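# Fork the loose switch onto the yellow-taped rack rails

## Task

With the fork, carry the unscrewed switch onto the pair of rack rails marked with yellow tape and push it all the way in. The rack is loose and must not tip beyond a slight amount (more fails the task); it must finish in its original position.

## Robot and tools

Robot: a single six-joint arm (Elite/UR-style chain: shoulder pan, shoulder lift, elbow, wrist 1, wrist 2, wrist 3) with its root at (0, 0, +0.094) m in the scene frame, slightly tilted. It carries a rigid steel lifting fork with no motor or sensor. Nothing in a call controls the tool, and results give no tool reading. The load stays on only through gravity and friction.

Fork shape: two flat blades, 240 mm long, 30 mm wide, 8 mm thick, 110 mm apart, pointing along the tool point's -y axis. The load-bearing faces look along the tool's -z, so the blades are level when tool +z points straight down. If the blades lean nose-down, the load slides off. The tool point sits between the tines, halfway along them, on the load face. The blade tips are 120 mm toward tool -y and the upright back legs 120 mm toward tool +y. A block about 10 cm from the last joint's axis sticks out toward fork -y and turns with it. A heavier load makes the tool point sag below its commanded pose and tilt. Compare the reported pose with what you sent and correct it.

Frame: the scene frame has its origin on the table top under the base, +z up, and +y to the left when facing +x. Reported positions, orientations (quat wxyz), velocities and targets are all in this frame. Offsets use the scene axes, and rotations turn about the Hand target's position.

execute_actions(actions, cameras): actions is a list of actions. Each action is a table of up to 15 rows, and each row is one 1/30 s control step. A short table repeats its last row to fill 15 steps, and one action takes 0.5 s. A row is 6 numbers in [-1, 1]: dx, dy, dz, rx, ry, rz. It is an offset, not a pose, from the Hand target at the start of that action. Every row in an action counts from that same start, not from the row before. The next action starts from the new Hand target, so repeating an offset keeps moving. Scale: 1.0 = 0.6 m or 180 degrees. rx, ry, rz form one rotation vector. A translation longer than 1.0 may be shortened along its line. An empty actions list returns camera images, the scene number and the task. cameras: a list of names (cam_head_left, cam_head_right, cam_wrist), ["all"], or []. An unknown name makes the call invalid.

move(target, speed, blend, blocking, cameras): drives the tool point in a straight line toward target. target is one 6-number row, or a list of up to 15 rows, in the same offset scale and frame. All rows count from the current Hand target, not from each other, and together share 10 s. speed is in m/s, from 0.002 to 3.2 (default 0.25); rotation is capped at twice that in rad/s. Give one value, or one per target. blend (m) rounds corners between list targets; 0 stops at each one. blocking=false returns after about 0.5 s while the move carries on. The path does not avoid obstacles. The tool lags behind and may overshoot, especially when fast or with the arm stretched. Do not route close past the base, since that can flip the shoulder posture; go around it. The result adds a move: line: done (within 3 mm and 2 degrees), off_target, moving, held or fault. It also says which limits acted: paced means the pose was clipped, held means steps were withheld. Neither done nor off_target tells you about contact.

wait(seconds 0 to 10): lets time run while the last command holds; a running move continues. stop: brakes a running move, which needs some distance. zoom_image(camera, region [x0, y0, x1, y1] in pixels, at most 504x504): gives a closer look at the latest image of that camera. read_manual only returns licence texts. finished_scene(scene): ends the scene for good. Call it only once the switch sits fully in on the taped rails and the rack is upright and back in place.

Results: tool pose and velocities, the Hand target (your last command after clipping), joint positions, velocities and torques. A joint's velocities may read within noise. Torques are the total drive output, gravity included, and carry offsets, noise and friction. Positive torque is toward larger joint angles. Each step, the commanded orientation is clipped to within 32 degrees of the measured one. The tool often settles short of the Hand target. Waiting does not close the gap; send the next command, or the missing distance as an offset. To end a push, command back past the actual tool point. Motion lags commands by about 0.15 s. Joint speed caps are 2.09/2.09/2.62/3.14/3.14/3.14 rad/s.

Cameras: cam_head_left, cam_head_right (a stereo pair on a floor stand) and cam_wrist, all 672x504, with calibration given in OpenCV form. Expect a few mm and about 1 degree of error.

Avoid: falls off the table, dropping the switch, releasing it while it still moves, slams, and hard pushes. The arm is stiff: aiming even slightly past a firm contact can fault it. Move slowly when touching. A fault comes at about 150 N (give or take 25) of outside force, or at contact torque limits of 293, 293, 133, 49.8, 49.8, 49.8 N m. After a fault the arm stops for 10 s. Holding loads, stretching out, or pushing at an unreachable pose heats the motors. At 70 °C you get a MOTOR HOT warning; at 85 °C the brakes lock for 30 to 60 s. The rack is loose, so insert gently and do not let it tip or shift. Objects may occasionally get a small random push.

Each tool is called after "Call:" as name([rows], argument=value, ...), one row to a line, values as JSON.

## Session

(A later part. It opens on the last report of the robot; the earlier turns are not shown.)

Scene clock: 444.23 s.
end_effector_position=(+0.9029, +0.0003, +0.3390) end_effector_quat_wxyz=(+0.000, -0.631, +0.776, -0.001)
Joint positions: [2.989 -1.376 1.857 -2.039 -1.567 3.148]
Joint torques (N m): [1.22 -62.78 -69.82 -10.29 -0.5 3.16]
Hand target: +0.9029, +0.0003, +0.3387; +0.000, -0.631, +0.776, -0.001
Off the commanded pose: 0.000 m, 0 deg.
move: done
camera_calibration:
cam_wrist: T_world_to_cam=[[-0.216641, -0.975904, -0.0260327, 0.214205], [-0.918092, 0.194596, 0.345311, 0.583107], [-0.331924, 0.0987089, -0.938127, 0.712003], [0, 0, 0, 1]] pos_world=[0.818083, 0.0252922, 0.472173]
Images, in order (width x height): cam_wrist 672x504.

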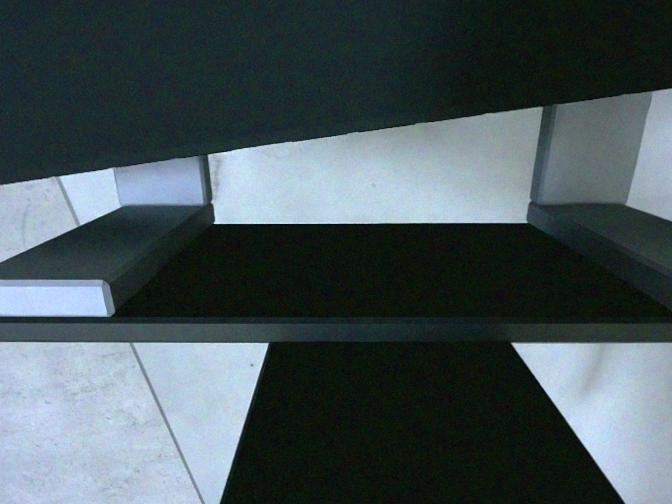

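Call:
move([
  [-0.4383, 0.029, 0, 0, 0, 0],
  [-0.4383, 0.0112, 0.0555, 0, 0, 0.0206],
], speed=0.2, cameras=["all"])

Call:
zoom_image(camera="cam_head_right", region=[300, 100, 460, 260])

Call:
zoom_image(camera="cam_head_left", region=[300, 100, 460, 260])

Scene clock: 450.63 s.
end_effector_position=(+0.6399, +0.0071, +0.3720) end_effector_quat_wxyz=(+0.000, -0.656, +0.755, -0.001)
Joint positions: [2.874 -1.869 2.249 -1.938 -1.569 2.968]
Joint torques (N m): [-22.57 -42.78 -97.16 -5.29 2.15 -2.38]
Hand target: +0.6399, +0.0071, +0.3720; +0.000, -0.656, +0.755, -0.001
Off the commanded pose: 0.000 m, 0 deg.
move: done
camera_calibration:
cam_wrist: T_world_to_cam=[[-0.153269, -0.987844, -0.0259537, 0.124282], [-0.928722, 0.135023, 0.345318, 0.336157], [-0.337616, 0.0770302, -0.938127, 0.65879], [0, 0, 0, 1]] pos_world=[0.553663, 0.0266358, 0.505173]

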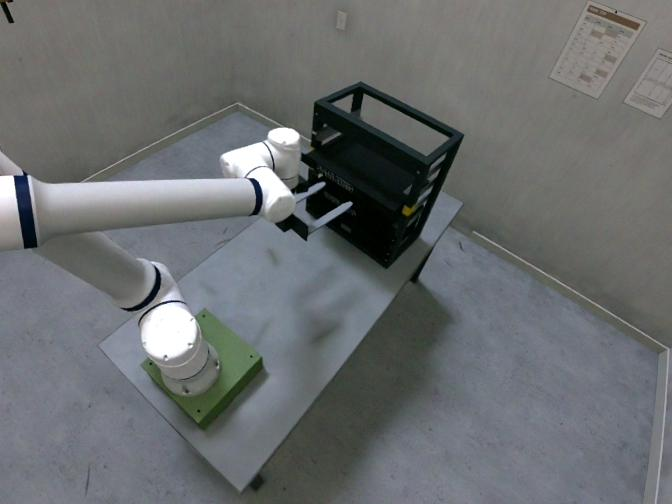

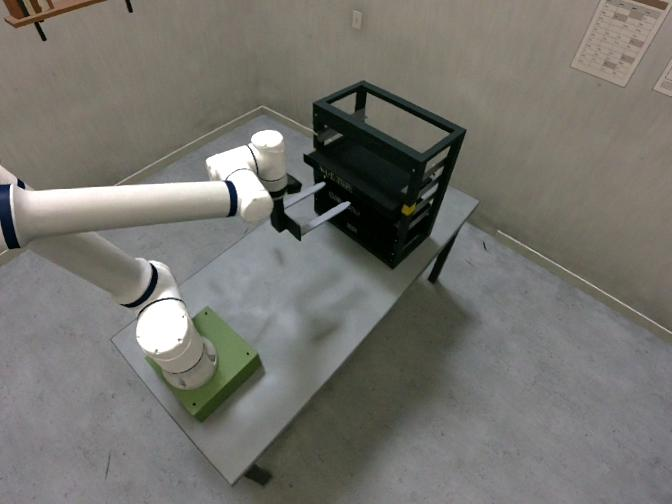

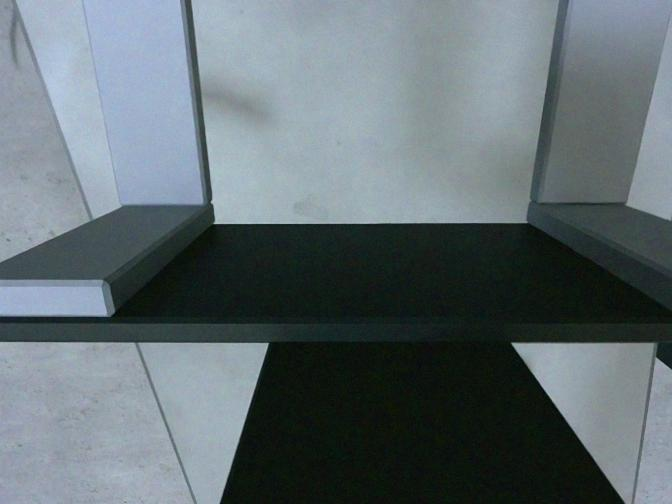

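Scaled by 3.150.

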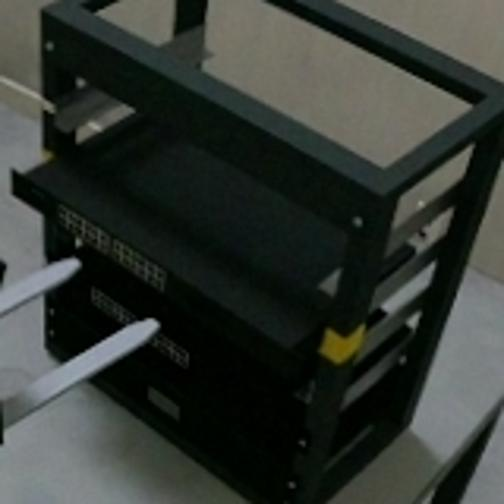

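Scaled by 3.150.

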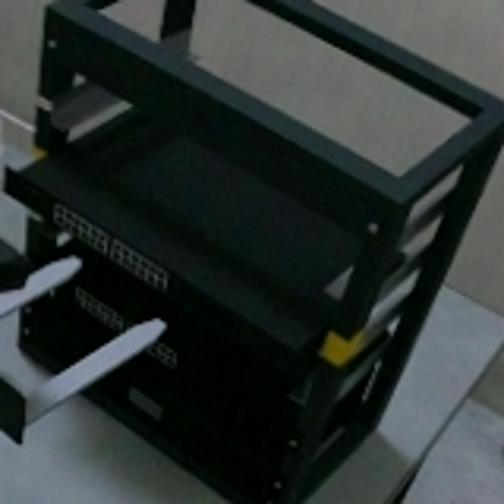

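Call:
move([
  [0, 0, 0, 0, 0, 0.0233],
  [0.155, -0.0103, 0, 0, 0, 0.0233],
], speed=0.08, cameras=["cam_head_left","cam_head_right"])

Call:
zoom_image(camera="cam_head_right", region=[300, 100, 460, 260])

Call:
zoom_image(camera="cam_head_right", region=[380, 180, 430, 230])

Scene clock: 458.67 s.
end_effector_position=(+0.7327, +0.0009, +0.3721) end_effector_quat_wxyz=(+0.000, +0.683, -0.731, +0.001)
Joint positions: [2.895 -1.692 2.118 -1.984 -1.568 2.916]
Joint torques (N m): [10.11 -28.86 -105.71 -15.4 1.27 2.38]
Hand target: +0.7329, +0.0009, +0.3720; +0.000, +0.683, -0.731, +0.001
Off the commanded pose: 0.000 m, 0 deg.
move: done
Images, in order (width x height): cam_head_left 672x504, cam_head_right 672x504.

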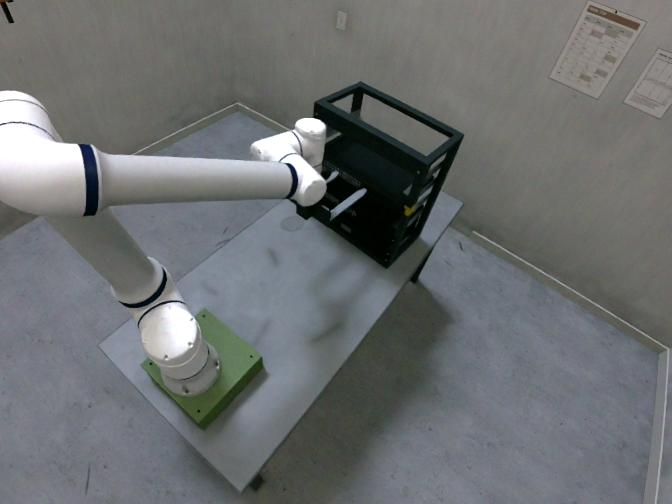

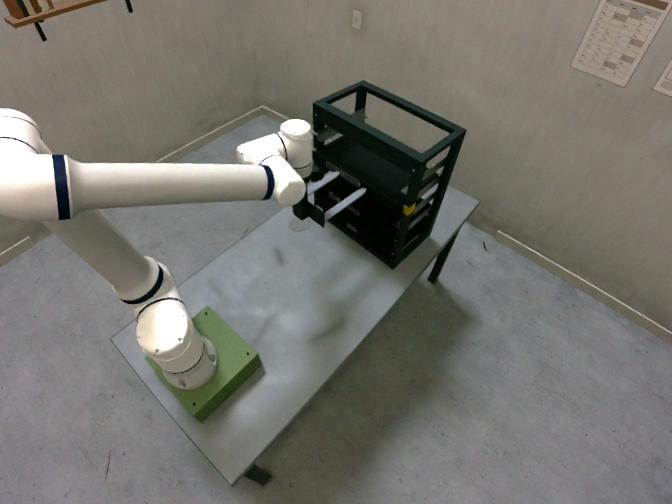

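Scaled by 3.150.

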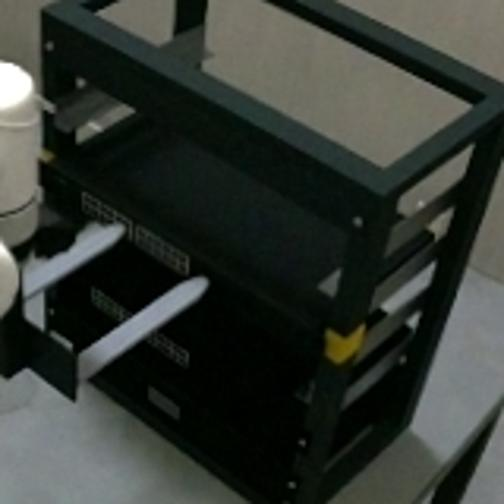

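Scaled by 10.080.

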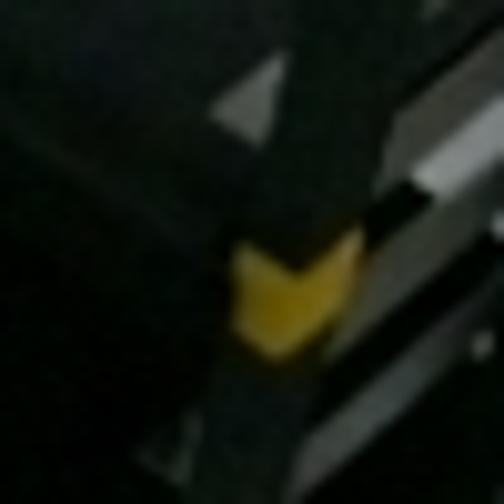

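Call:
move(target=[0.0233, -0.0016, 0, 0, 0, 0], speed=0.04)

Call:
move(target=[0.0067, -0.0004, 0, 0, 0, 0], speed=0.02, cameras=["cam_head_left","cam_head_right"])

Call:
zoom_image(camera="cam_head_right", region=[300, 100, 460, 260])

Call:
zoom_image(camera="cam_head_right", region=[380, 180, 430, 230])

Call:
zoom_image(camera="cam_head_left", region=[380, 180, 430, 230])

Call:
zoom_image(camera="cam_head_right", region=[295, 120, 345, 170])

Scene clock: 464.27 s.
end_effector_position=(+0.7466, -0.0001, +0.3720) end_effector_quat_wxyz=(+0.000, +0.683, -0.731, +0.001)
Joint positions: [2.901 -1.666 2.096 -1.987 -1.568 2.922]
Joint torques (N m): [10.46 -29.34 -105.88 -15.63 3.49 2.02]
Hand target: +0.7469, -0.0001, +0.3720; +0.000, +0.683, -0.731, +0.001
Off the commanded pose: 0.000 m, 0 deg.
move: done

Scene clock: 464.97 s.
end_effector_position=(+0.7507, -0.0003, +0.3720) end_effector_quat_wxyz=(+0.000, +0.683, -0.731, +0.001)
Joint positions: [2.902 -1.659 2.09 -1.988 -1.568 2.923]
Joint torques (N m): [11.82 -31.67 -106.43 -15.79 3.72 1.66]
Hand target: +0.7509, -0.0003, +0.3720; +0.000, +0.683, -0.731, +0.001
Off the commanded pose: 0.000 m, 0 deg.
move: done
Images, in order (width x height): cam_head_left 672x504, cam_head_right 672x504.

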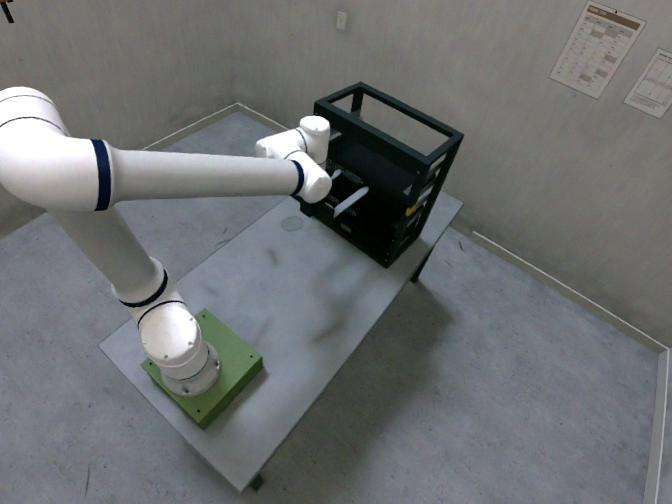

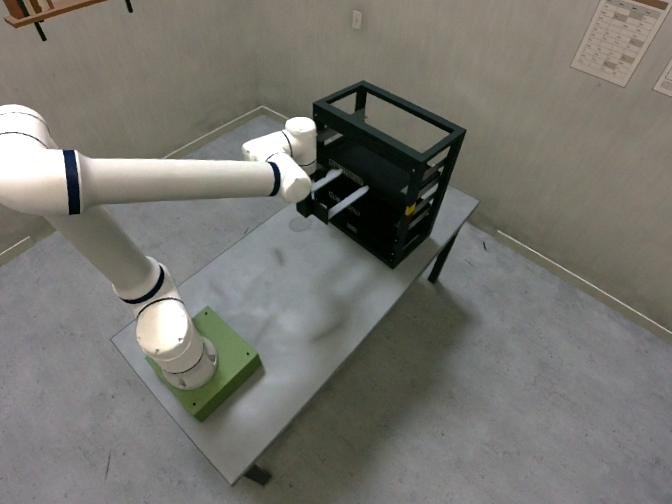

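Scaled by 3.150.

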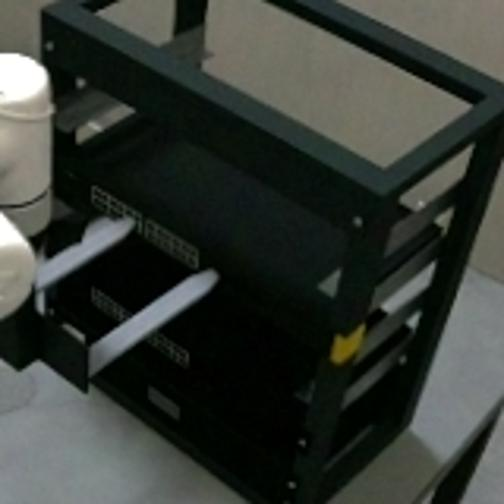

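Scaled by 10.080.

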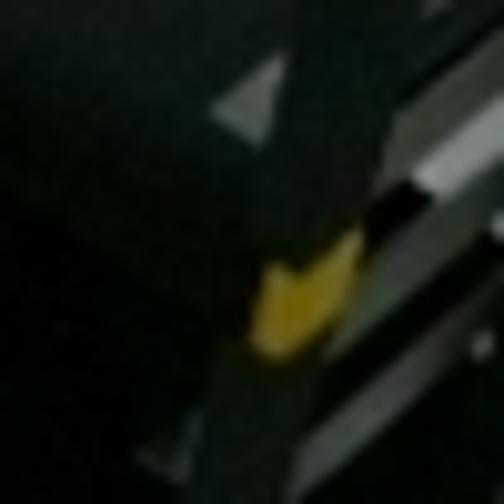

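Scaled by 10.080.

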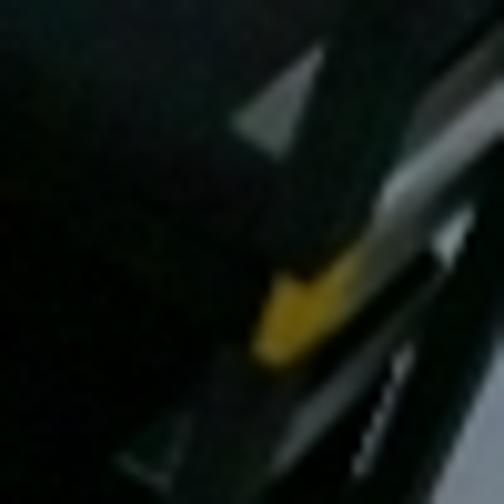

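Scaled by 10.080.

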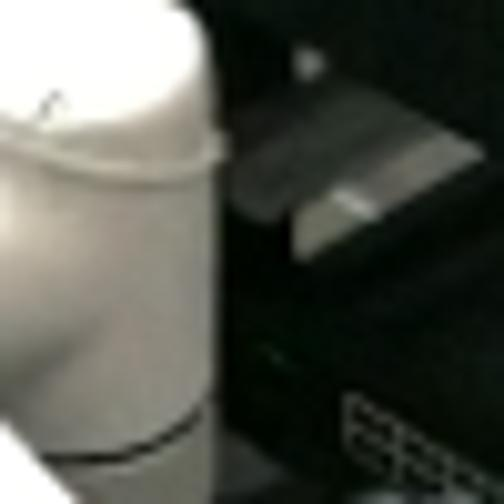

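Call:
move(target=[0.005, -0.0003, 0, 0, 0, 0], speed=0.02)

Call:
move(target=[0.005, -0.0003, 0, 0, 0, 0], speed=0.02, cameras=["cam_head_left","cam_head_right"])

Call:
zoom_image(camera="cam_head_right", region=[380, 180, 430, 230])

Call:
zoom_image(camera="cam_head_left", region=[380, 180, 430, 230])

Scene clock: 469.70 s.
end_effector_position=(+0.7536, -0.0005, +0.3719) end_effector_quat_wxyz=(+0.000, +0.683, -0.731, +0.001)
Joint positions: [2.903 -1.654 2.085 -1.989 -1.568 2.925]
Joint torques (N m): [10.41 -9.75 -136.66 -27.28 3.79 -3.54]
Hand target: +0.7539, -0.0005, +0.3720; +0.000, +0.683, -0.731, +0.001
Off the commanded pose: 0.000 m, 0 deg.
move: done

Scene clock: 479.93 s.
end_effector_position=(+0.7525, -0.0003, +0.3703) end_effector_quat_wxyz=(+0.001, +0.683, -0.731, -0.001)
Joint positions: [2.904 -1.653 2.085 -1.985 -1.569 2.925]
Joint torques (N m): [-5.91 -50.29 -82.86 -8.32 0.09 0.57]
Hand target: +0.7525, -0.0003, +0.3703; +0.001, +0.683, -0.731, -0.001 (not the last commanded pose)
Off the commanded pose: 0.005 m, 0 deg.
FORCE FAULT: contact force on the arm reached its limit, and the arm stopped for 10 seconds. The contact can be on any part of the arm, not only on its tool. That time counts as 20 of the actions that you can send in this scene. The arm's remaining commands of this call were not run. The arm's target is now where it stood when the stop ended, not its last command. The arm accepts commands again.
move: fault
Images, in order (width x height): cam_head_left 672x504, cam_head_right 672x504.

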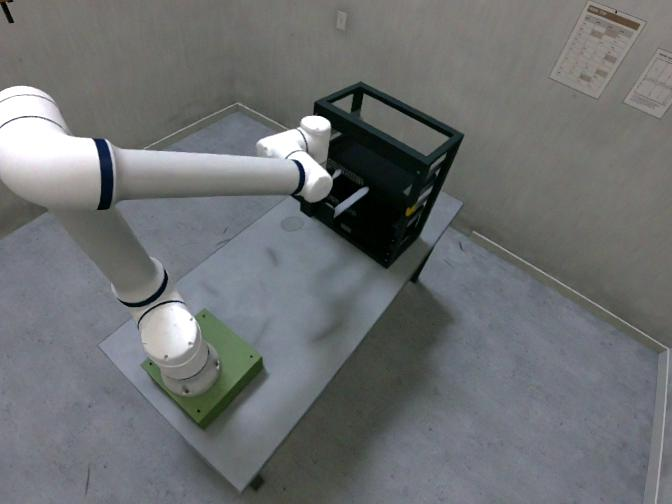

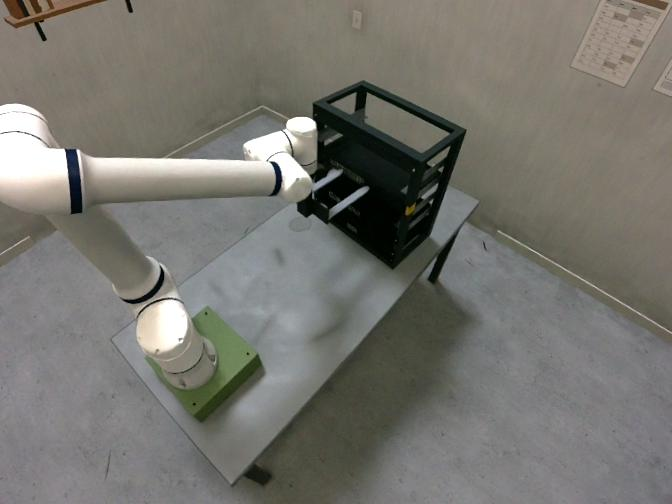

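Scaled by 10.080.

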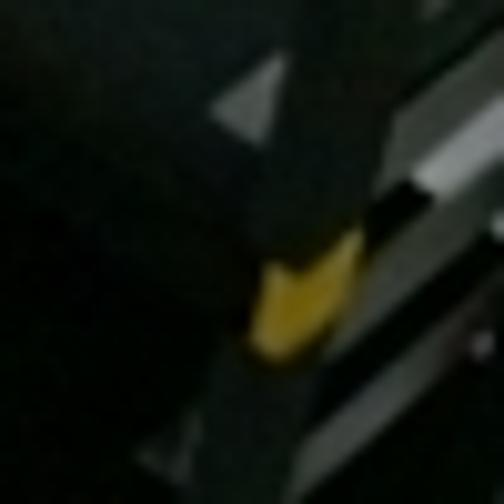

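Scaled by 10.080.

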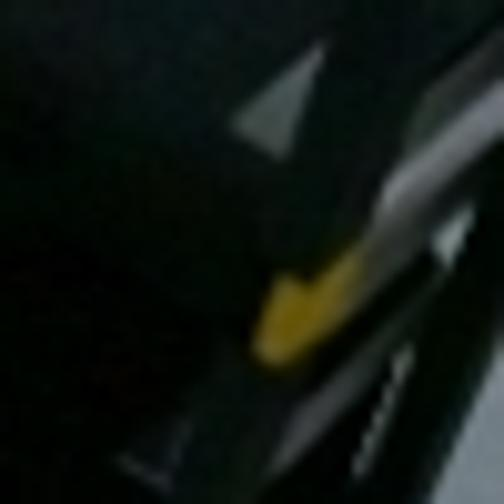

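Call:
move([
  [-0.05, 0.0033, 0, 0, 0, 0],
  [-0.25, 0.06, 0, 0, 0, 0],
], speed=0.25, cameras=["all"])

Call:
zoom_image(camera="cam_head_right", region=[300, 100, 460, 260])

Call:
zoom_image(camera="cam_head_right", region=[305, 130, 355, 180])

Call:
zoom_image(camera="cam_head_left", region=[300, 130, 350, 180])

Scene clock: 486.20 s.
end_effector_position=(+0.6027, +0.0356, +0.3703) end_effector_quat_wxyz=(+0.001, +0.683, -0.731, -0.001)
Joint positions: [2.886 -1.946 2.296 -1.904 -1.569 2.908]
Joint torques (N m): [-21.09 -36.12 -72.92 -5.22 1.9 -1.96]
Hand target: +0.6025, +0.0357, +0.3703; +0.001, +0.683, -0.731, -0.001
Off the commanded pose: 0.000 m, 0 deg.
move: done
camera_calibration:
cam_wrist: T_world_to_cam=[[-0.0812435, -0.99635, -0.0262118, 0.103649], [-0.934425, 0.0669916, 0.349802, 0.302582], [-0.346769, 0.0529121, -0.936457, 0.648288], [0, 0, 0, 1]] pos_world=[0.515968, 0.0486976, 0.503967]

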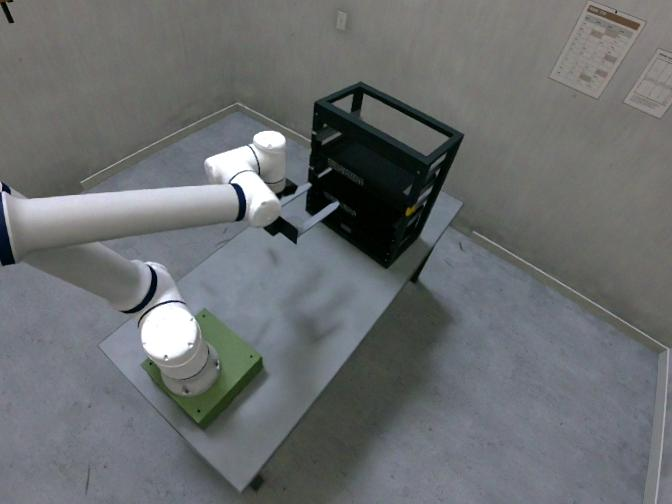

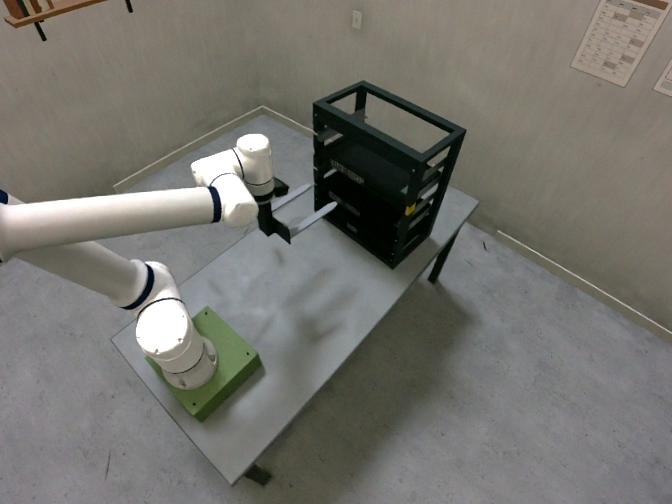

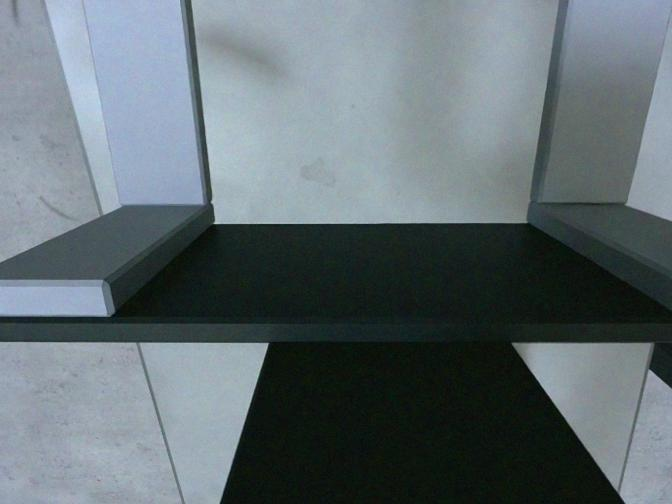

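Scaled by 3.150.

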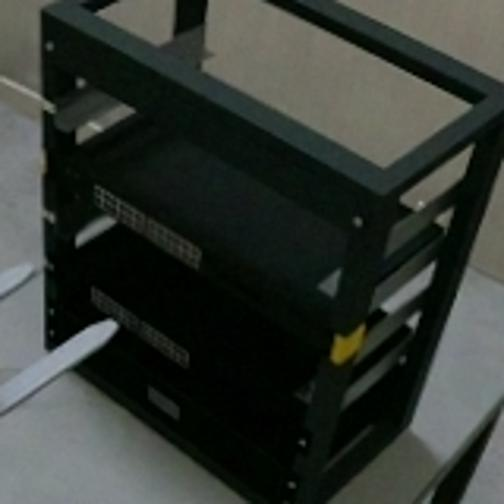

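Scaled by 10.080.

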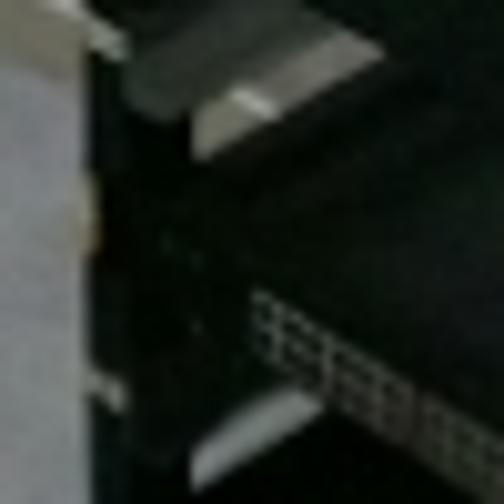

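Scaled by 10.080.

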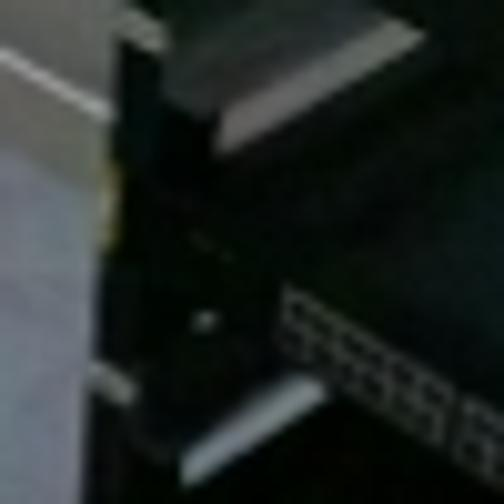

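Call:
finished_scene(scene=1)

The scene is finished: the task was done.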